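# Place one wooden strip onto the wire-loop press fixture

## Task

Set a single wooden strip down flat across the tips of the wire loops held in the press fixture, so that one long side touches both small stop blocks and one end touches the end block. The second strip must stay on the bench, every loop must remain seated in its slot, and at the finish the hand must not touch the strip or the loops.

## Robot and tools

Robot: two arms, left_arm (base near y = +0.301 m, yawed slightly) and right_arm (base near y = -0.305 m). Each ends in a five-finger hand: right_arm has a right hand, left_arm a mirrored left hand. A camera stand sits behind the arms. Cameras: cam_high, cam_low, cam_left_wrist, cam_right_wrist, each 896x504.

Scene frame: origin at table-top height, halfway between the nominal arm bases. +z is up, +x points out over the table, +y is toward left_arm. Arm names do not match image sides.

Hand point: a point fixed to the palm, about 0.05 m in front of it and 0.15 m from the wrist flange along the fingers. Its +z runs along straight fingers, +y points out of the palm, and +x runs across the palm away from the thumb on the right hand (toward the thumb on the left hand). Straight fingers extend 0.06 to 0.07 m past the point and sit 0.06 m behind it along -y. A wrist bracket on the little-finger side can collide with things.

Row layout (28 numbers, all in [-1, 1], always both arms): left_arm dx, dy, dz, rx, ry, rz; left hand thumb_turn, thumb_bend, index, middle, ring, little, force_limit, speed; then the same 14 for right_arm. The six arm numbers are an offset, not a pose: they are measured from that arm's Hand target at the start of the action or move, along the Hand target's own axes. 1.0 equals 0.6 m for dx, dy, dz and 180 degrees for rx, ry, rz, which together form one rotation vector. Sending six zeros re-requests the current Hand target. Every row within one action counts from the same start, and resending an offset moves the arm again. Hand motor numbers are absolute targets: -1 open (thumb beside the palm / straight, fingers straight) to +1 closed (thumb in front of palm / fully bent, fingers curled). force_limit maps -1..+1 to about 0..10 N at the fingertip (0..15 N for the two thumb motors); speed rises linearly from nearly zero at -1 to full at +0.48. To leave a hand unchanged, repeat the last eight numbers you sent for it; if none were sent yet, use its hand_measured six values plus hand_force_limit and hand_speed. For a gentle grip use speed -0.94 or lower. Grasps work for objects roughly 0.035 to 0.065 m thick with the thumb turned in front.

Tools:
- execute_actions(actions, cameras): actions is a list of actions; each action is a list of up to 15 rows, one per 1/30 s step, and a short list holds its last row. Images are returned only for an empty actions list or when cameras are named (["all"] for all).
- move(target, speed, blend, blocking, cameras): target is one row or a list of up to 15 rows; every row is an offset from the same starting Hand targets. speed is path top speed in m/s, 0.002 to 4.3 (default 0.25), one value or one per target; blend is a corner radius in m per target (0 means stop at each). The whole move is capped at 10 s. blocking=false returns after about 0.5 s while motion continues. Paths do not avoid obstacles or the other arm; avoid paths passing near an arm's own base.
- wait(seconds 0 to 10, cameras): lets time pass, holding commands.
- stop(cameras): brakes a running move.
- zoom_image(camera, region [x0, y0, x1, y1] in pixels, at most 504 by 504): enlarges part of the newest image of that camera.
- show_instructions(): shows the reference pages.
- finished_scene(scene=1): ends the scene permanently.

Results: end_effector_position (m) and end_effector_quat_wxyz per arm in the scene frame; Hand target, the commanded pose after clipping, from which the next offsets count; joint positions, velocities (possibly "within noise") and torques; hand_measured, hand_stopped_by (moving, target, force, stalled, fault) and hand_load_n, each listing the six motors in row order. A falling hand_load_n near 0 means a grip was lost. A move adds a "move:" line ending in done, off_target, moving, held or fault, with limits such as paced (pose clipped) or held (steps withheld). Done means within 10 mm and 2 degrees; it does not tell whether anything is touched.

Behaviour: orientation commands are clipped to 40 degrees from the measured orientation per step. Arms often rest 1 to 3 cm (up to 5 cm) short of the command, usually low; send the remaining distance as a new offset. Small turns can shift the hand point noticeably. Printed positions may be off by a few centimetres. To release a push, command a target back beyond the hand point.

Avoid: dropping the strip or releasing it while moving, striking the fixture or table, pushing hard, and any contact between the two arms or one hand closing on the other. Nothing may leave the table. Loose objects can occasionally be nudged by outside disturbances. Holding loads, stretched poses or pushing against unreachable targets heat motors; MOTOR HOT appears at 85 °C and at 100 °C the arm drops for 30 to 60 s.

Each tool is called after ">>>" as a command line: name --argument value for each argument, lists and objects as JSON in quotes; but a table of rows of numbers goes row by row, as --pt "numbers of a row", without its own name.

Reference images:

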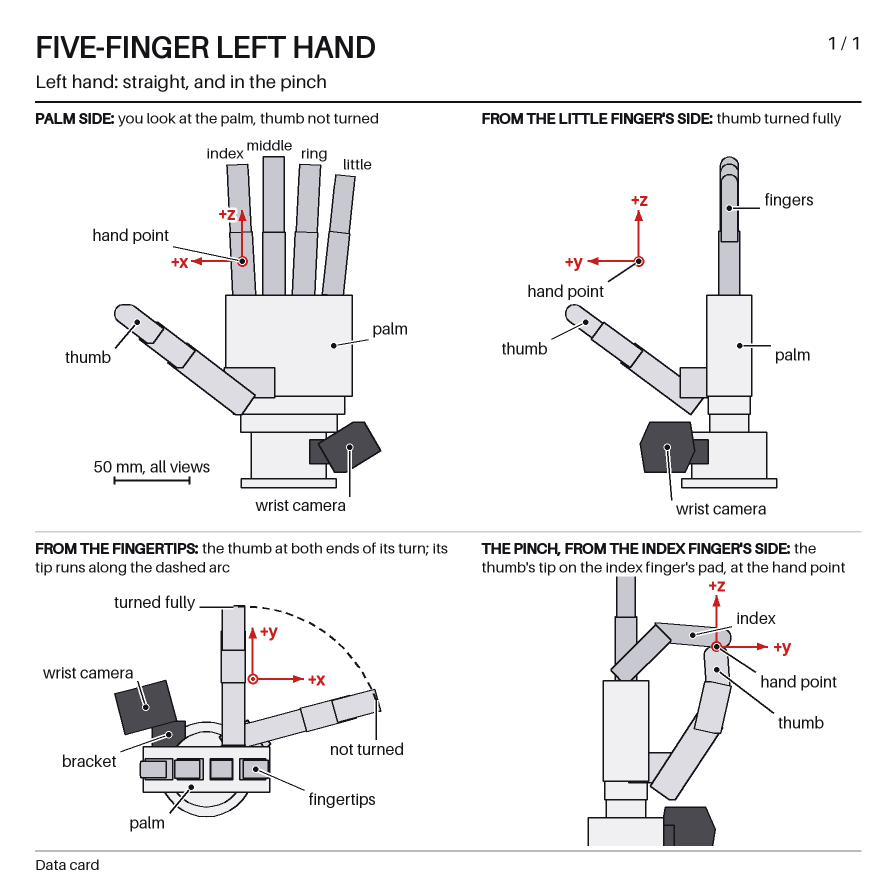

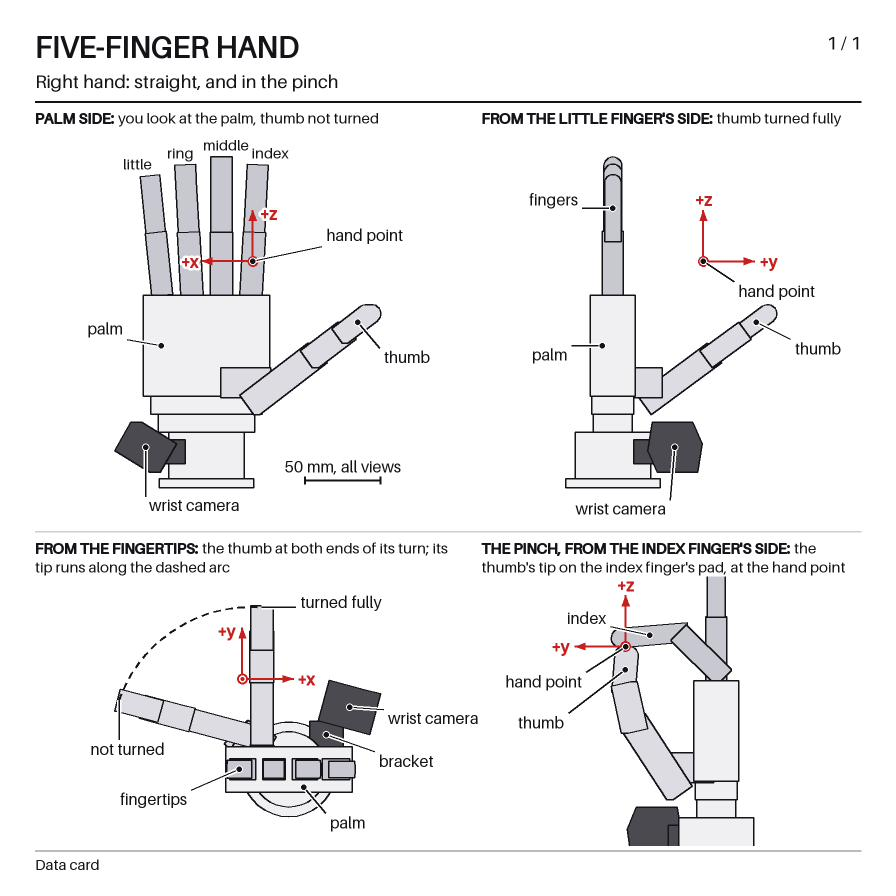

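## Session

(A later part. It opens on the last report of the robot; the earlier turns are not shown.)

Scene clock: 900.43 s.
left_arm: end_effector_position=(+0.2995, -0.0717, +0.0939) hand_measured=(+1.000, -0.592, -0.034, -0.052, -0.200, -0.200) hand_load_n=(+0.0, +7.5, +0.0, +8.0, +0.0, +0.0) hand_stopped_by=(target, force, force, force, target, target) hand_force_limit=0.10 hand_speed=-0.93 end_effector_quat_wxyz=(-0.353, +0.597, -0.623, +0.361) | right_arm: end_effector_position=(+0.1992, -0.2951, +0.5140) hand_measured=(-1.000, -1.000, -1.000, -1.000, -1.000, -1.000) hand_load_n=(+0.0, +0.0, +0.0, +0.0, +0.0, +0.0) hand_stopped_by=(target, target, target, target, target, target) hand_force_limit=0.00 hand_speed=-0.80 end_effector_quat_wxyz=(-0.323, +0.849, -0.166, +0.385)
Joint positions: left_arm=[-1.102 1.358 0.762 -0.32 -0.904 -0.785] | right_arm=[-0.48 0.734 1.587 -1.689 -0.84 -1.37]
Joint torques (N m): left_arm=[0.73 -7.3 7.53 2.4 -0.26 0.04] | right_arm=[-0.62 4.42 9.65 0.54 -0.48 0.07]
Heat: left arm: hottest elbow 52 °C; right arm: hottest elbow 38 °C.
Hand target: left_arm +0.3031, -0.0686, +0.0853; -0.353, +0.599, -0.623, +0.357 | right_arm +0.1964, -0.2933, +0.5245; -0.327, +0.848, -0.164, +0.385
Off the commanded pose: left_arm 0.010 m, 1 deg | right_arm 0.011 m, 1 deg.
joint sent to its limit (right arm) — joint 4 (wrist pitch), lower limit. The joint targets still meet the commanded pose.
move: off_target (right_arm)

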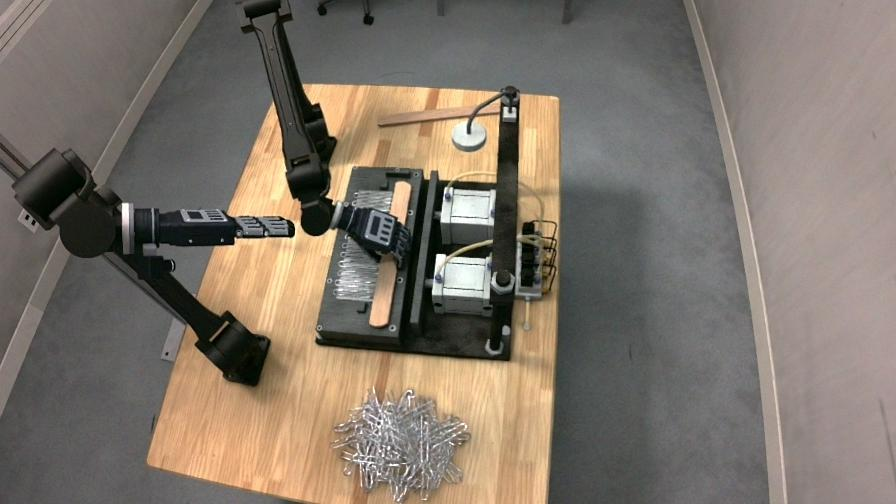

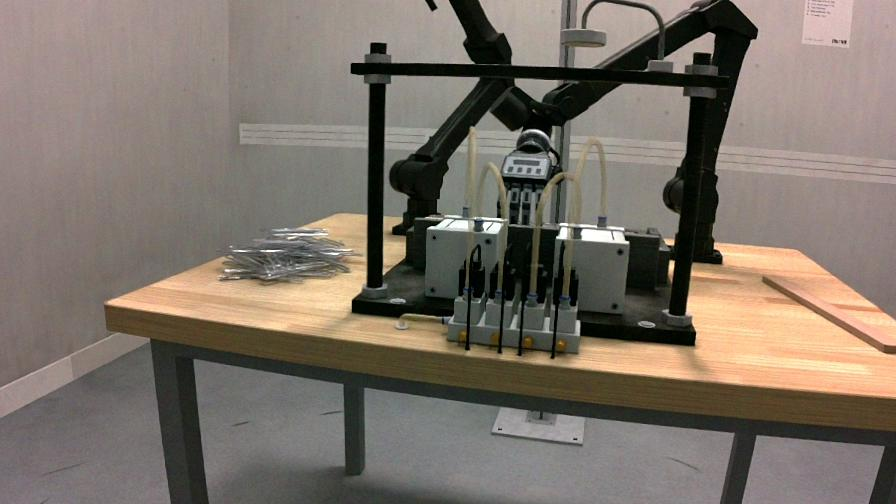

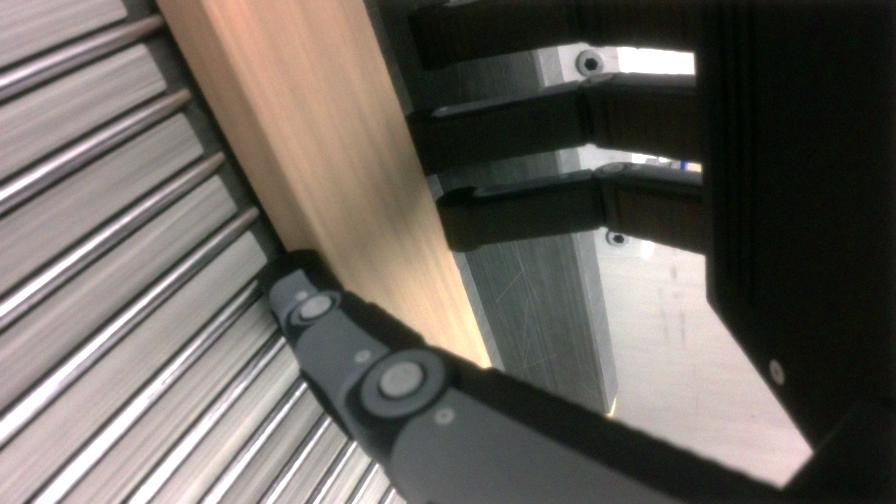

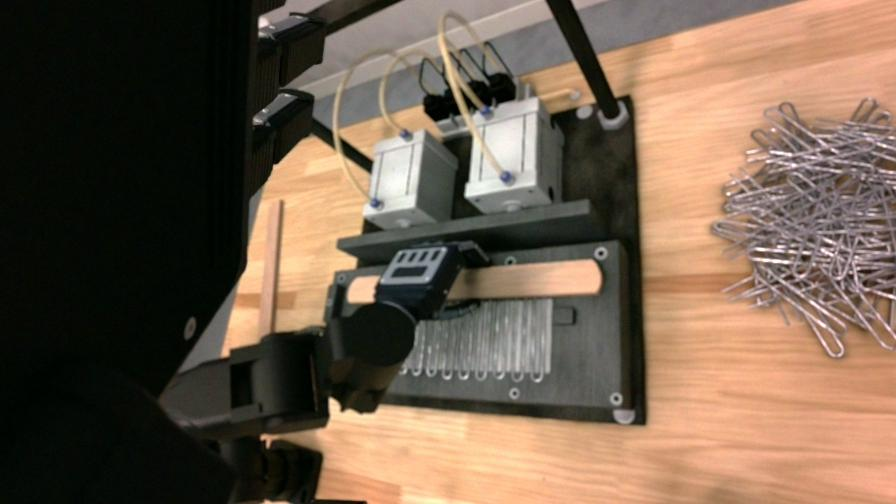

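>>> move --target '[0,-0.0395,-0.0417,0,0,0,1,-0.4,0.25,0.25,-0.2,-0.2,0.1,-0.93,0,0,0,0,0,0,-1,-1,-1,-1,-1,-1,0,-0.8]' --speed 0.04 --cameras '["all"]'

>>> zoom_image --camera "cam_high" --region '[310, 130, 480, 360]'

>>> zoom_image --camera "cam_left_wrist" --region '[150, 0, 654, 504]'

Scene clock: 915.80 s.
left_arm: end_effector_position=(+0.2923, -0.0551, +0.0942) hand_measured=(+1.000, -0.592, -0.034, -0.052, -0.200, -0.200) hand_load_n=(+0.0, +8.0, +1.5, +8.0, +0.0, +0.0) hand_stopped_by=(target, force, force, force, target, target) hand_force_limit=0.10 hand_speed=-0.93 end_effector_quat_wxyz=(-0.361, +0.597, -0.633, +0.336) | right_arm: end_effector_position=(+0.1992, -0.2951, +0.5140) hand_measured=(-1.000, -1.000, -1.000, -1.000, -1.000, -1.000) hand_load_n=(+0.0, +0.0, -0.5, +0.0, +0.0, +0.0) hand_stopped_by=(target, target, target, target, target, target) hand_force_limit=0.00 hand_speed=-0.80 end_effector_quat_wxyz=(-0.323, +0.849, -0.166, +0.385)
Joint positions: left_arm=[-1.102 1.331 0.762 -0.416 -0.907 -0.806] | right_arm=[-0.48 0.734 1.587 -1.689 -0.84 -1.37]
Joint torques (N m): left_arm=[-0.44 -10.11 11.82 0.59 -0.66 -0.03] | right_arm=[-0.67 4.42 9.63 0.53 -0.47 0.06]
Heat: left arm: hottest elbow 49 °C; right arm: hottest elbow 39 °C.
Hand target: left_arm +0.2931, -0.0686, +0.1183; -0.353, +0.599, -0.623, +0.357 | right_arm +0.1964, -0.2933, +0.5245; -0.327, +0.848, -0.164, +0.385
Off the commanded pose: left_arm 0.028 m, 3 deg | right_arm 0.011 m, 1 deg.
joint sent to its limit (right arm) — joint 4 (wrist pitch), lower limit. The joint targets still meet the commanded pose.
move: off_target (left_arm, right_arm)

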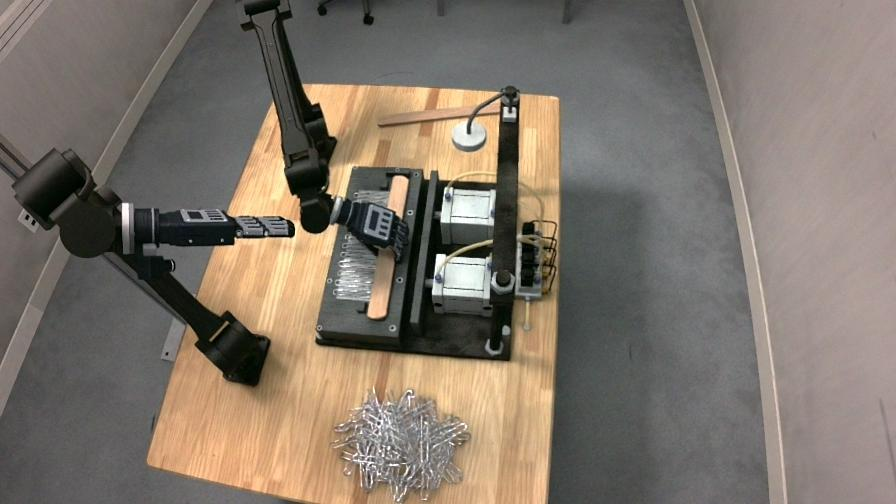

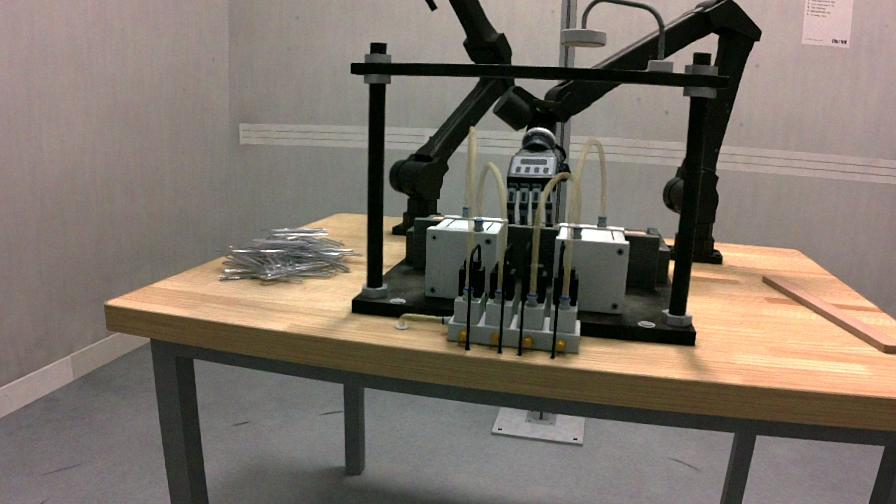

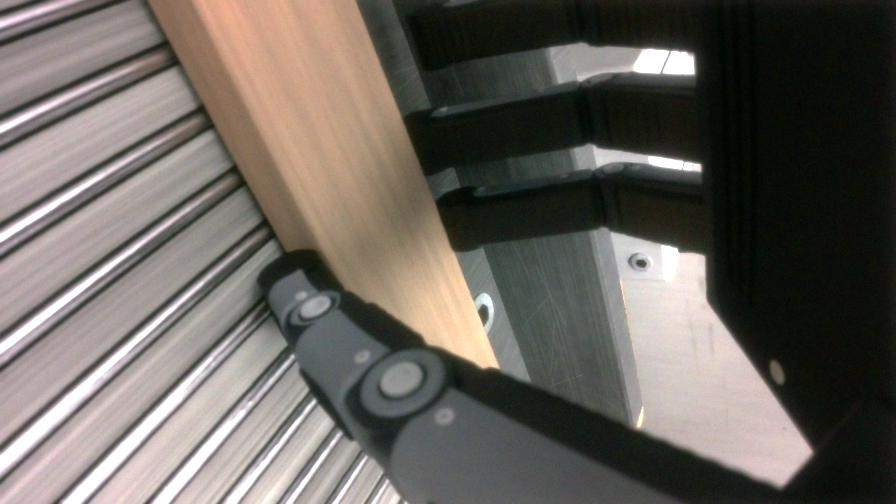

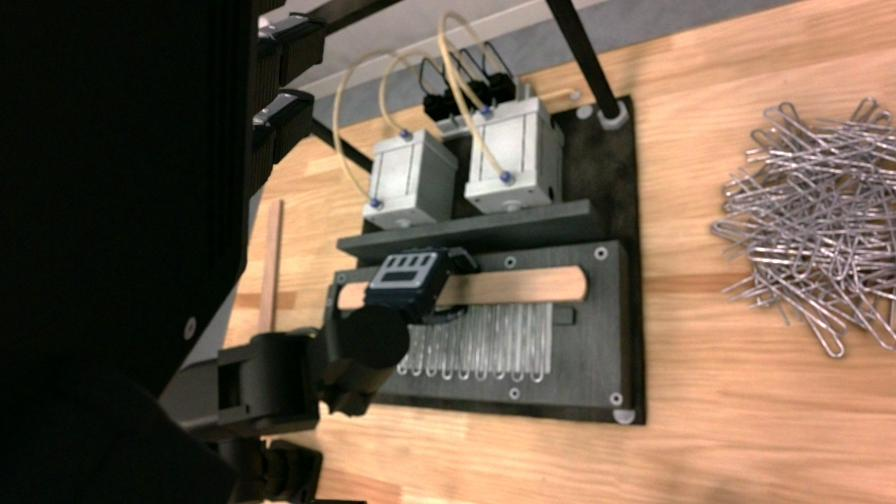

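Scaled by 2.191 from the camera's 896x504 image, which has a finer 1280x720 frame.

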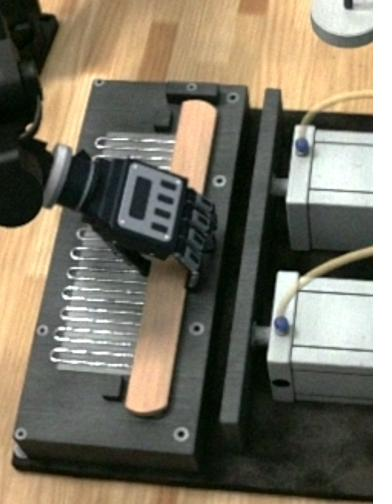

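Scaled by 1.000.

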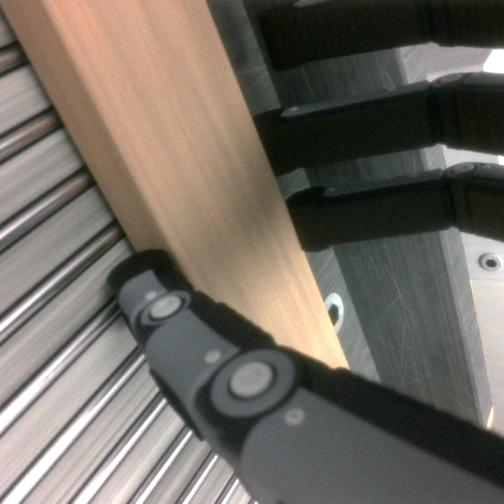

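>>> move --target '[0.0247,-0.018,-0.0093,0.0003,0.0055,-0.0096,1,-0.4,0.25,0.25,-0.2,-0.2,0.1,-0.93,0,0,0,0,0,0,-1,-1,-1,-1,-1,-1,0,-0.8]' --speed 0.04 --cameras '["all"]'

>>> zoom_image --camera "cam_high" --region '[310, 130, 480, 360]'

>>> zoom_image --camera "cam_low" --region '[390, 180, 660, 280]'

Scene clock: 923.40 s.
left_arm: end_effector_position=(+0.2896, -0.0549, +0.0945) hand_measured=(+1.000, -0.592, -0.034, -0.052, -0.200, -0.200) hand_load_n=(-0.5, +8.0, +2.0, +8.0, +0.0, -0.5) hand_stopped_by=(target, force, force, force, target, target) hand_force_limit=0.10 hand_speed=-0.93 end_effector_quat_wxyz=(-0.358, +0.601, -0.631, +0.334) | right_arm: end_effector_position=(+0.1992, -0.2951, +0.5140) hand_measured=(-1.000, -1.000, -1.000, -1.000, -1.000, -1.000) hand_load_n=(+0.0, +0.0, +0.0, +0.0, +0.0, +0.0) hand_stopped_by=(target, target, target, target, target, target) hand_force_limit=0.00 hand_speed=-0.80 end_effector_quat_wxyz=(-0.323, +0.849, -0.166, +0.385)
Joint positions: left_arm=[-1.106 1.329 0.767 -0.439 -0.905 -0.829] | right_arm=[-0.48 0.734 1.587 -1.689 -0.84 -1.37]
Joint torques (N m): left_arm=[-2.55 -8.82 14.39 0.73 -0.54 -0.1] | right_arm=[-0.67 4.37 9.63 0.51 -0.48 0.06]
Heat: left arm: hottest elbow 49 °C; right arm: hottest elbow 39 °C.
Hand target: left_arm +0.2932, -0.0835, +0.1302; -0.343, +0.605, -0.617, +0.368 | right_arm +0.1964, -0.2933, +0.5245; -0.327, +0.848, -0.164, +0.385
Off the commanded pose: left_arm 0.046 m, 5 deg | right_arm 0.011 m, 1 deg.
joint sent to its limit (right arm) — joint 4 (wrist pitch), lower limit. The joint targets still meet the commanded pose.
move: off_target (left_arm, right_arm)

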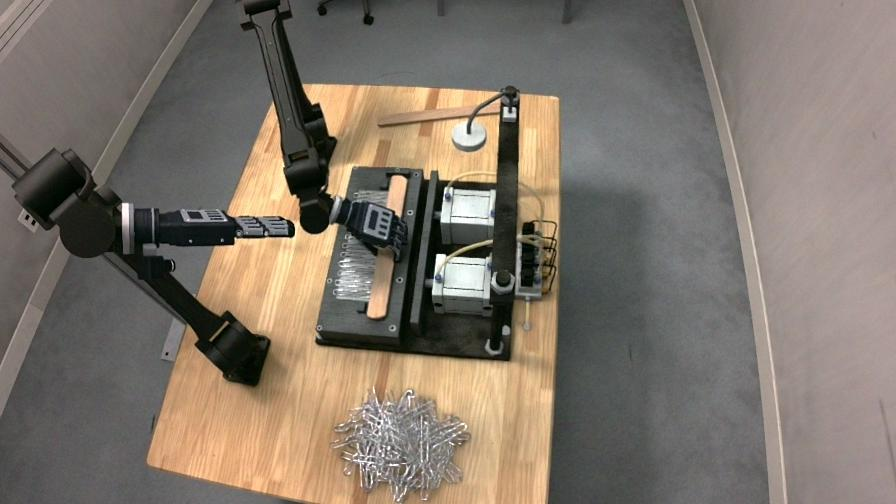

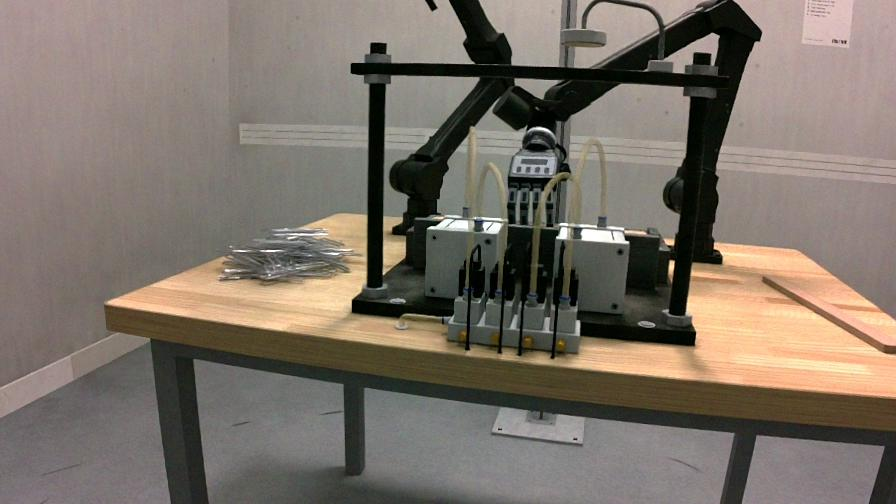

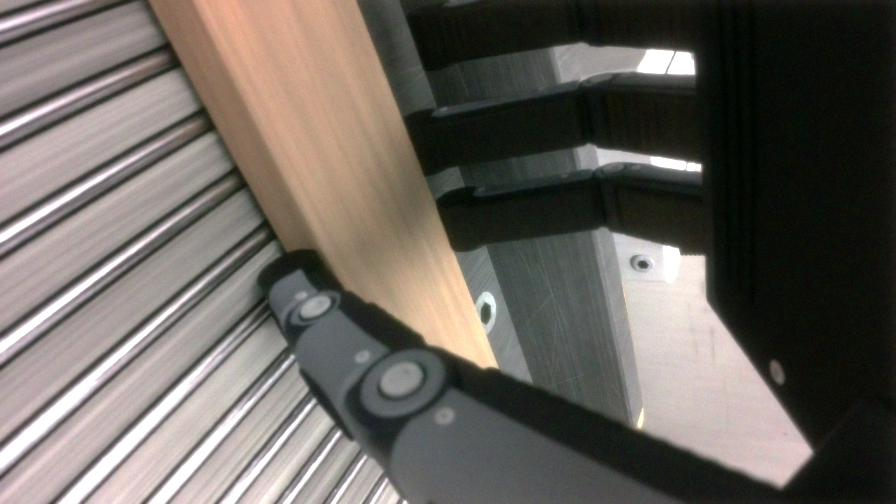

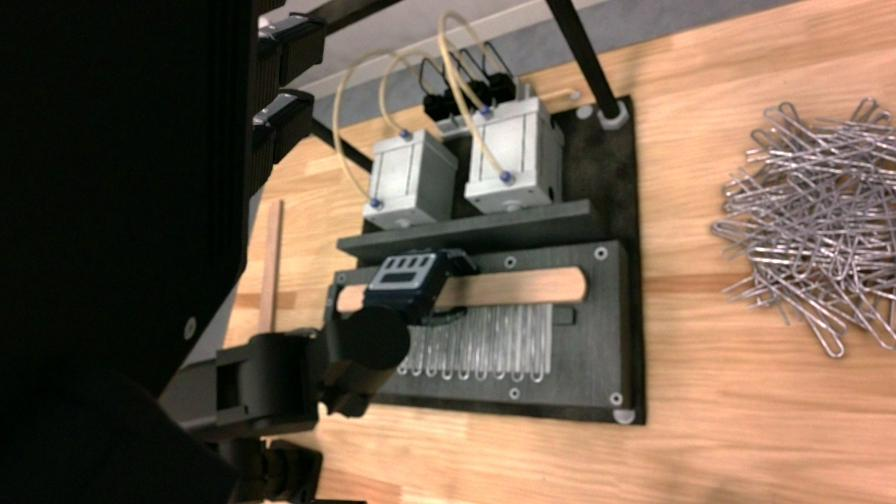

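Scaled by 2.191 from the camera's 896x504 image, which has a finer 1280x720 frame.

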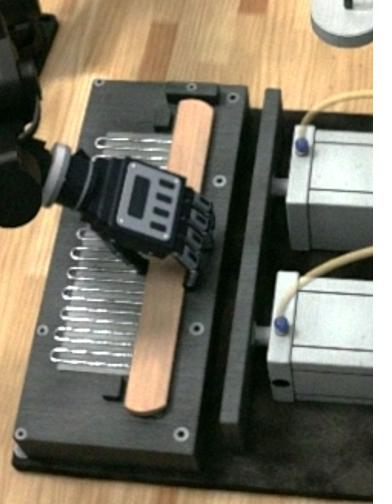

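Scaled by 1.867 from the camera's 896x504 image, which has a finer 1280x720 frame.

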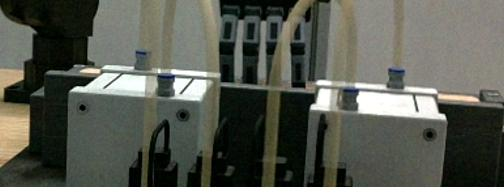

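>>> move --target '[0.0016,-0.0651,-0.0372,-0.0003,-0.0055,0.0096,1,-0.4,0.25,0.25,-0.2,-0.2,0.1,-0.93,0,0,0,0,0,0,-1,-1,-1,-1,-1,-1,0,-0.8]' --speed 0.06 --cameras '["cam_high","cam_low","cam_left_wrist"]'

>>> zoom_image --camera "cam_high" --region '[310, 130, 480, 360]'

>>> zoom_image --camera "cam_low" --region '[390, 130, 660, 280]'

Scene clock: 933.33 s.
left_arm: end_effector_position=(+0.2894, -0.0575, +0.1327) hand_measured=(+1.000, -0.592, -0.034, -0.052, -0.200, -0.200) hand_load_n=(+0.0, +8.0, +1.5, +8.0, +0.0, +0.0) hand_stopped_by=(target, force, force, force, target, target) hand_force_limit=0.10 hand_speed=-0.93 end_effector_quat_wxyz=(-0.367, +0.595, -0.640, +0.320) | right_arm: end_effector_position=(+0.1992, -0.2951, +0.5140) hand_measured=(-1.000, -1.000, -1.000, -1.000, -1.000, -1.000) hand_load_n=(+0.0, +0.0, +0.0, +0.0, +0.0, +0.0) hand_stopped_by=(target, target, target, target, target, target) hand_force_limit=0.00 hand_speed=-0.80 end_effector_quat_wxyz=(-0.323, +0.849, -0.166, +0.385)
Joint positions: left_arm=[-1.112 1.296 0.861 -0.606 -0.914 -0.829] | right_arm=[-0.48 0.734 1.587 -1.689 -0.84 -1.37]
Joint torques (N m): left_arm=[-0.91 -10.05 15.47 0.64 -0.8 0] | right_arm=[-0.67 4.37 9.62 0.54 -0.48 0.06]
Heat: left arm: hottest elbow 53 °C; right arm: hottest elbow 39 °C.
Hand target: left_arm +0.2932, -0.0835, +0.1753; -0.354, +0.599, -0.623, +0.357 | right_arm +0.1964, -0.2933, +0.5245; -0.327, +0.848, -0.164, +0.385
Off the commanded pose: left_arm 0.050 m, 5 deg | right_arm 0.011 m, 1 deg.
joint sent to its limit (right arm) — joint 4 (wrist pitch), lower limit. The joint targets still meet the commanded pose.
move: off_target (left_arm, right_arm)
Images, in order (width x height): cam_high 896x504, cam_low 896x504, cam_left_wrist 896x504.

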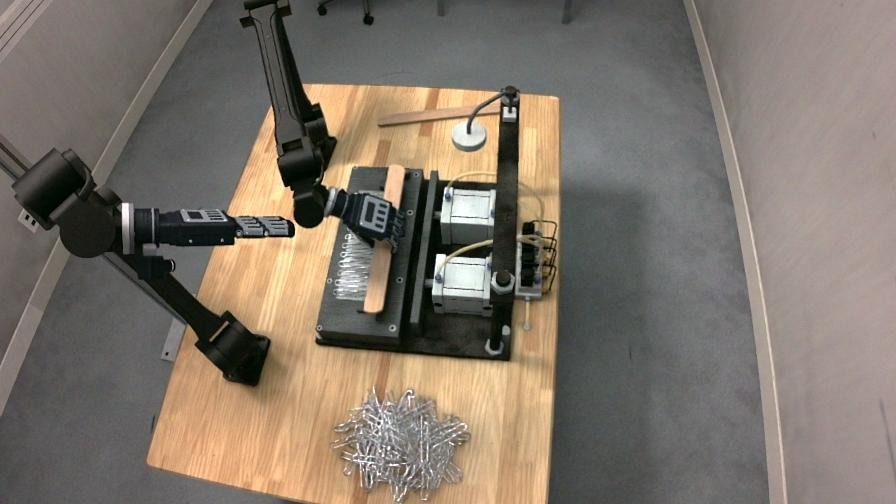

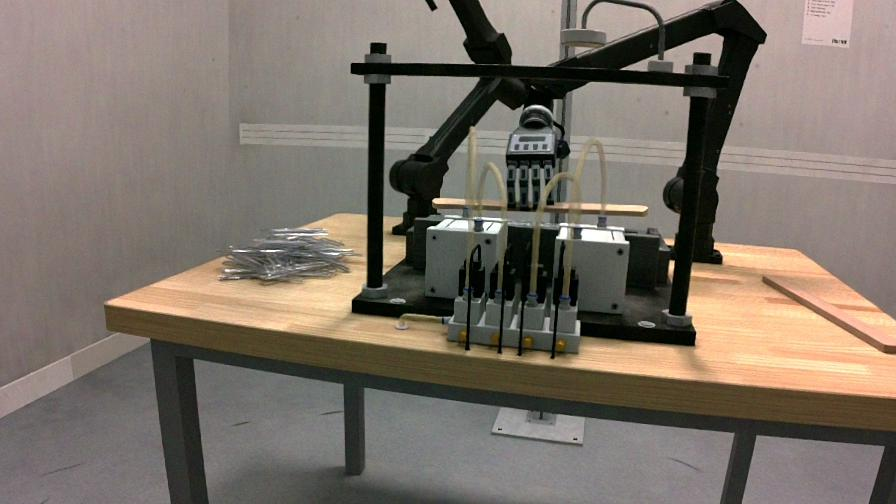

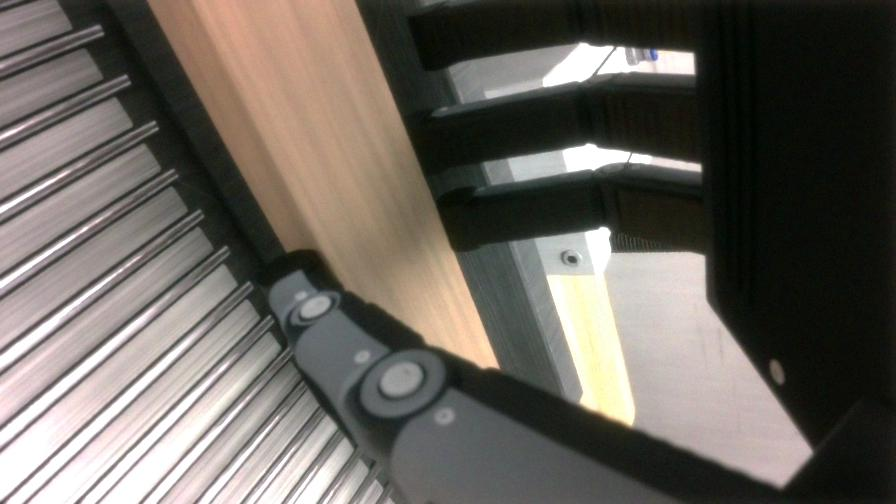

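Scaled by 2.191 from the camera's 896x504 image, which has a finer 1280x720 frame.

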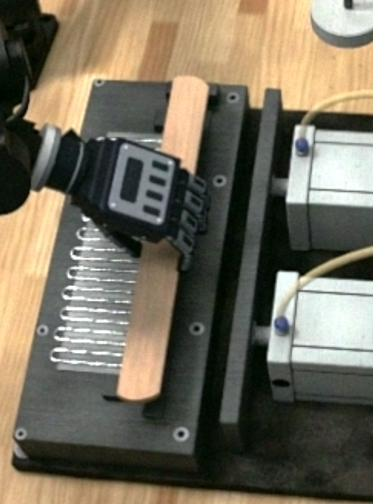

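Scaled by 1.867 from the camera's 896x504 image, which has a finer 1280x720 frame.

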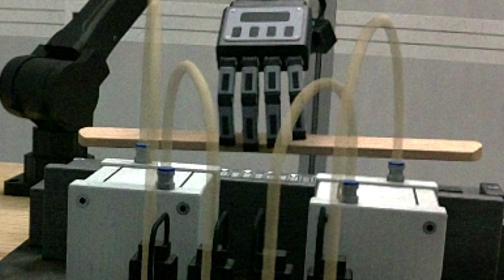

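>>> move --target '[-0.012,0.0905,0.0432,0,0.0027,-0.0048,1,-0.4,0.25,0.25,-0.2,-0.2,0.1,-0.93,0,0,0,0,0,0,-1,-1,-1,-1,-1,-1,0,-0.8]' --speed 0.05 --cameras '["cam_high","cam_low","cam_left_wrist"]'

>>> zoom_image --camera "cam_high" --region '[310, 130, 480, 360]'

>>> zoom_image --camera "cam_low" --region '[390, 130, 660, 280]'

Scene clock: 948.03 s.
left_arm: end_effector_position=(+0.2918, -0.0639, +0.1120) hand_measured=(+1.000, -0.592, -0.034, -0.052, -0.200, -0.200) hand_load_n=(+0.0, +8.0, +1.5, +8.0, +0.0, +0.0) hand_stopped_by=(target, force, force, force, target, target) hand_force_limit=0.10 hand_speed=-0.93 end_effector_quat_wxyz=(-0.355, +0.603, -0.624, +0.347) | right_arm: end_effector_position=(+0.1992, -0.2951, +0.5140) hand_measured=(-1.000, -1.000, -1.000, -1.000, -1.000, -1.000) hand_load_n=(+0.0, +0.0, +0.0, +0.0, +0.0, +0.5) hand_stopped_by=(target, target, target, target, target, target) hand_force_limit=0.00 hand_speed=-0.80 end_effector_quat_wxyz=(-0.323, +0.849, -0.166, +0.385)
Joint positions: left_arm=[-1.112 1.314 0.794 -0.454 -0.912 -0.833] | right_arm=[-0.48 0.734 1.587 -1.689 -0.84 -1.37]
Joint torques (N m): left_arm=[-1.49 -7.77 9.33 2.26 -0.63 -0.02] | right_arm=[-0.62 4.42 9.65 0.54 -0.48 0.06]
Motor temperatures (°C): left_arm=[27 38 58 24 26 25] | right_arm=[28 32 39 26 25 24]
Heat: left arm: hottest elbow 58 °C; right arm: hottest elbow 39 °C.
Hand target: left_arm +0.2890, -0.0753, +0.1151; -0.348, +0.603, -0.620, +0.362 | right_arm +0.1964, -0.2933, +0.5245; -0.327, +0.848, -0.164, +0.385
Off the commanded pose: left_arm 0.012 m, 2 deg | right_arm 0.011 m, 1 deg.
joint sent to its limit (right arm) — joint 4 (wrist pitch), lower limit. The joint targets still meet the commanded pose.
move: off_target (left_arm, right_arm)
Images, in order (width x height): cam_high 896x504, cam_low 896x504, cam_left_wrist 896x504.

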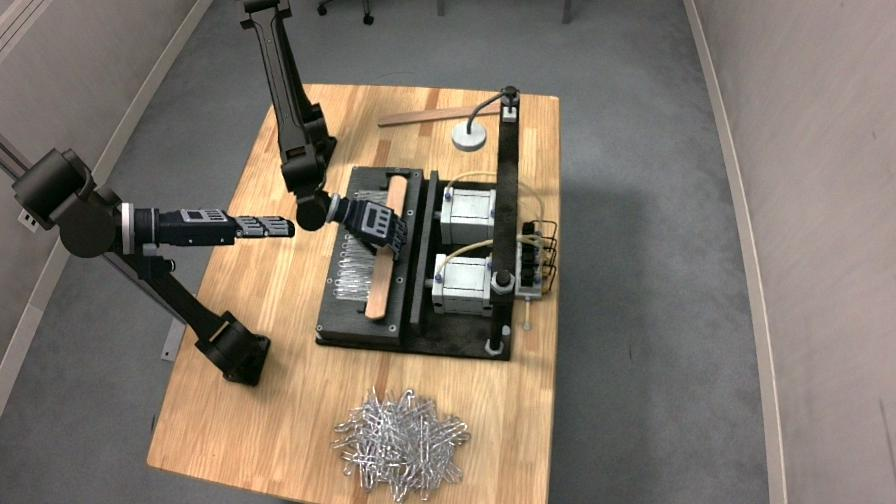

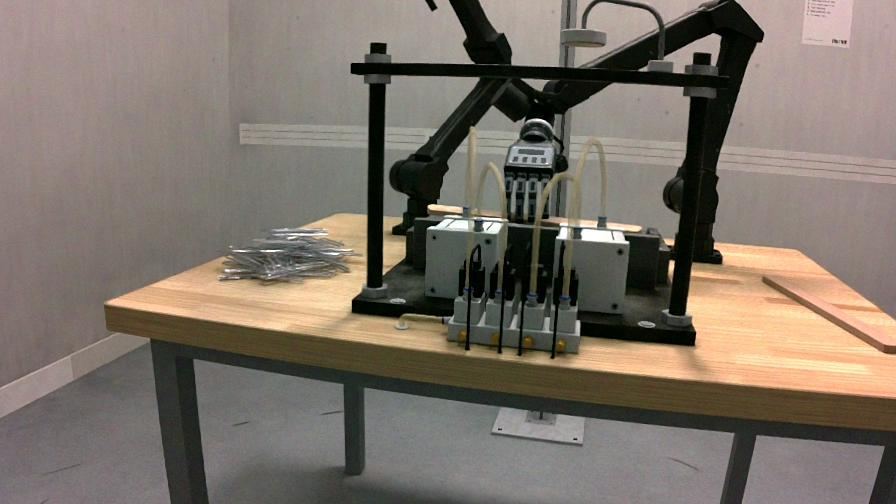

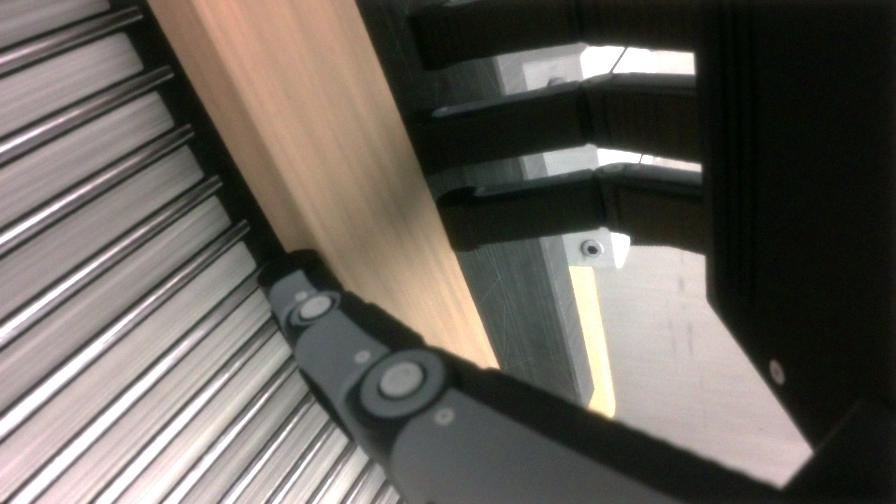

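Scaled by 2.191 from the camera's 896x504 image, which has a finer 1280x720 frame.

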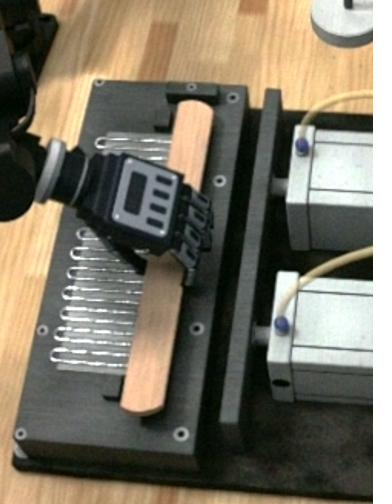

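Scaled by 1.867 from the camera's 896x504 image, which has a finer 1280x720 frame.

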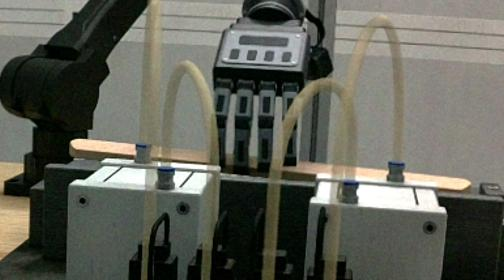

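>>> move --target '[0.0067,0.0272,0.0098,0,-0.0033,0.0058,1,-0.4,0.25,0.25,-0.2,-0.2,0.1,-0.93,0,0,0,0,0,0,-1,-1,-1,-1,-1,-1,0,-0.8]' --speed 0.04 --cameras '["cam_high","cam_low","cam_left_wrist"]'

>>> zoom_image --camera "cam_high" --region '[310, 130, 480, 360]'

>>> zoom_image --camera "cam_low" --region '[390, 130, 660, 280]'

Scene clock: 958.27 s.
left_arm: end_effector_position=(+0.2884, -0.0683, +0.0951) hand_measured=(+1.000, -0.592, -0.034, -0.052, -0.200, -0.200) hand_load_n=(+0.5, +8.5, +1.5, +7.5, +0.0, +0.0) hand_stopped_by=(target, force, force, force, target, target) hand_force_limit=0.10 hand_speed=-0.93 end_effector_quat_wxyz=(-0.361, +0.599, -0.629, +0.341) | right_arm: end_effector_position=(+0.1992, -0.2951, +0.5140) hand_measured=(-1.000, -1.000, -1.000, -1.000, -1.000, -1.000) hand_load_n=(+0.0, +0.0, +0.0, -0.5, +0.0, +0.0) hand_stopped_by=(target, target, target, target, target, target) hand_force_limit=0.00 hand_speed=-0.80 end_effector_quat_wxyz=(-0.323, +0.849, -0.166, +0.385)
Joint positions: left_arm=[-1.128 1.358 0.789 -0.434 -0.924 -0.843] | right_arm=[-0.48 0.734 1.587 -1.689 -0.84 -1.37]
Joint torques (N m): left_arm=[-1.03 -7.36 8.96 2.33 -0.75 -0.05] | right_arm=[-0.73 4.42 9.63 0.54 -0.47 0.06]
Motor temperatures (°C): left_arm=[27 38 56 24 26 25] | right_arm=[28 32 39 26 25 24]
Heat: left arm: hottest elbow 56 °C; right arm: hottest elbow 39 °C.
Hand target: left_arm +0.2859, -0.0793, +0.0982; -0.355, +0.599, -0.624, +0.356 | right_arm +0.1964, -0.2933, +0.5245; -0.327, +0.848, -0.164, +0.385
Off the commanded pose: left_arm 0.012 m, 2 deg | right_arm 0.011 m, 1 deg.
joint sent to its limit (right arm) — joint 4 (wrist pitch), lower limit. The joint targets still meet the commanded pose.
move: off_target (left_arm, right_arm)
Images, in order (width x height): cam_high 896x504, cam_low 896x504, cam_left_wrist 896x504.

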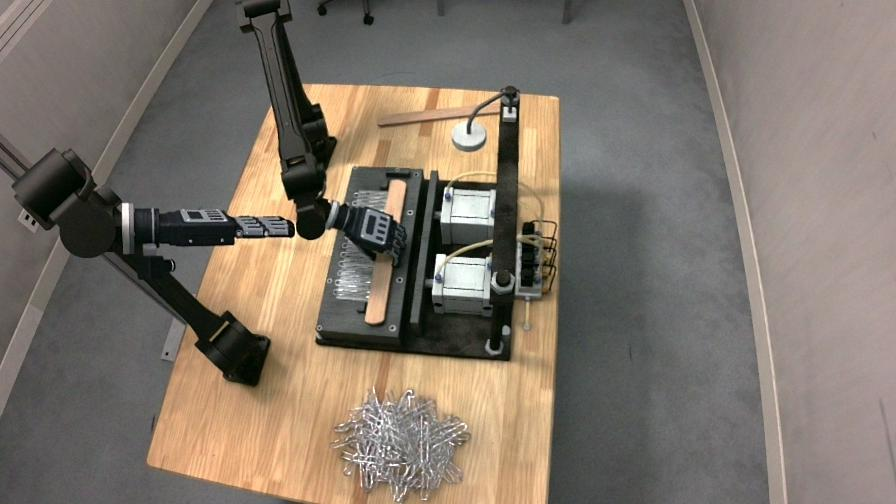

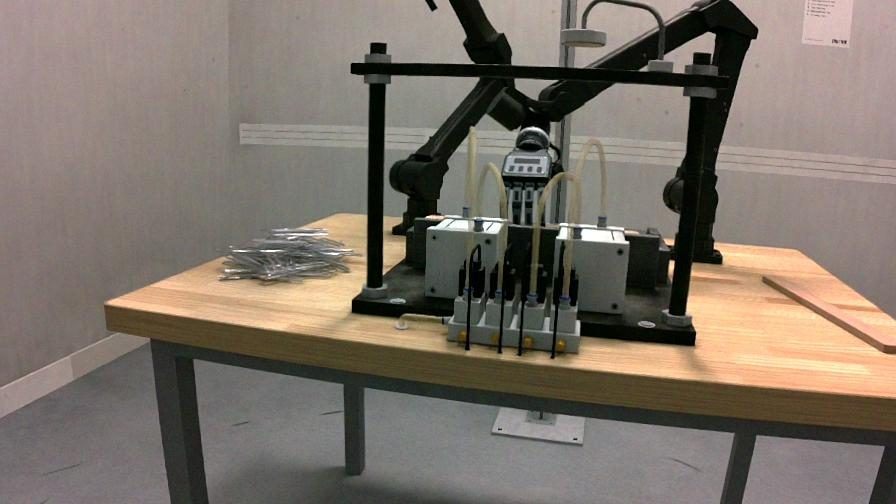

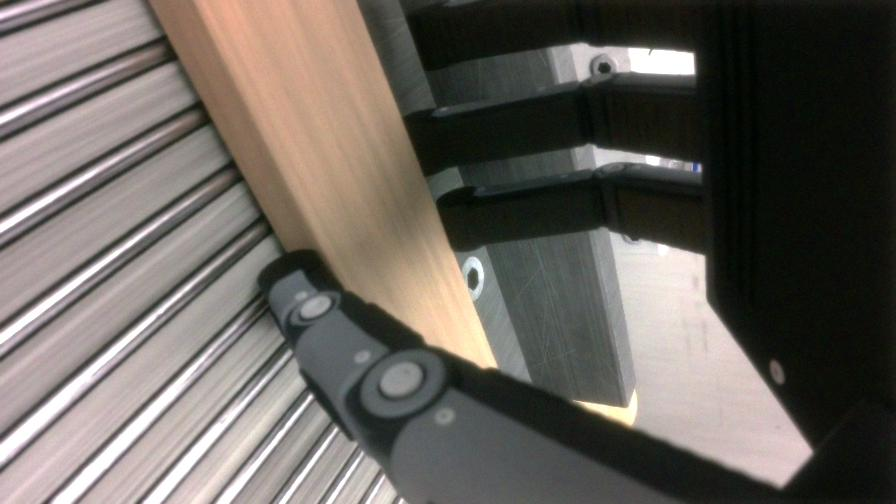

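Scaled by 2.191 from the camera's 896x504 image, which has a finer 1280x720 frame.

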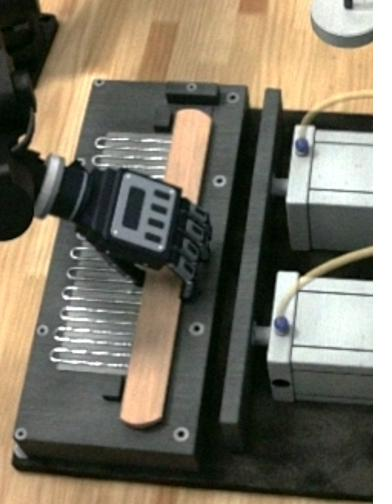

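Scaled by 1.867 from the camera's 896x504 image, which has a finer 1280x720 frame.

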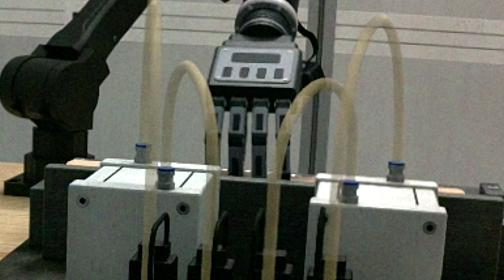

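>>> zoom_image --camera "cam_high" --region '[370, 155, 430, 225]'

>>> zoom_image --camera "cam_high" --region '[330, 270, 410, 350]'

>>> zoom_image --camera "cam_left_wrist" --region '[0, 0, 400, 300]'

Scaled by 7.200 from the camera's 896x504 image, which has a finer 1280x720 frame.

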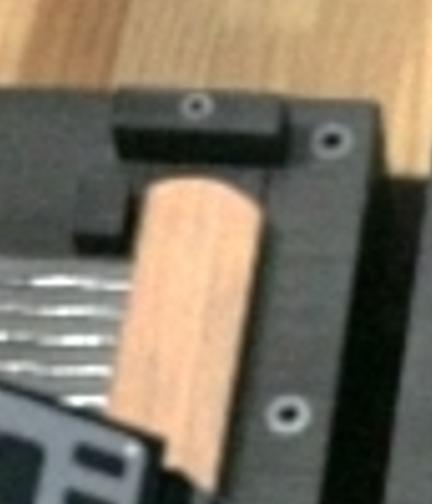

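Scaled by 6.300 from the camera's 896x504 image, which has a finer 1280x720 frame.

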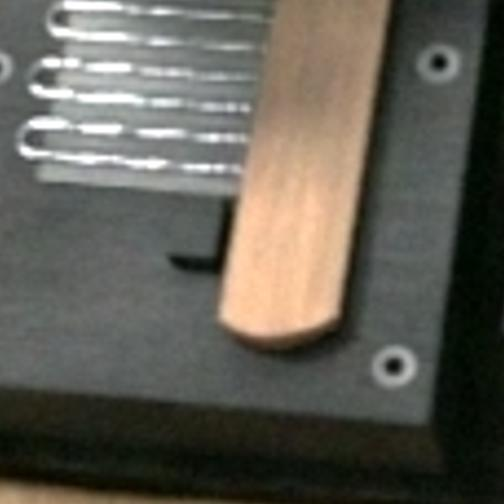

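Scaled by 1.260 from the camera's 896x504 image, which has a finer 1280x720 frame.

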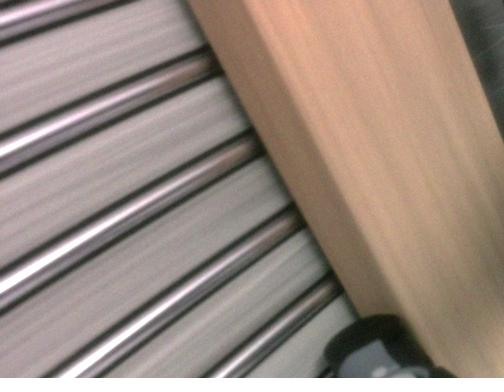

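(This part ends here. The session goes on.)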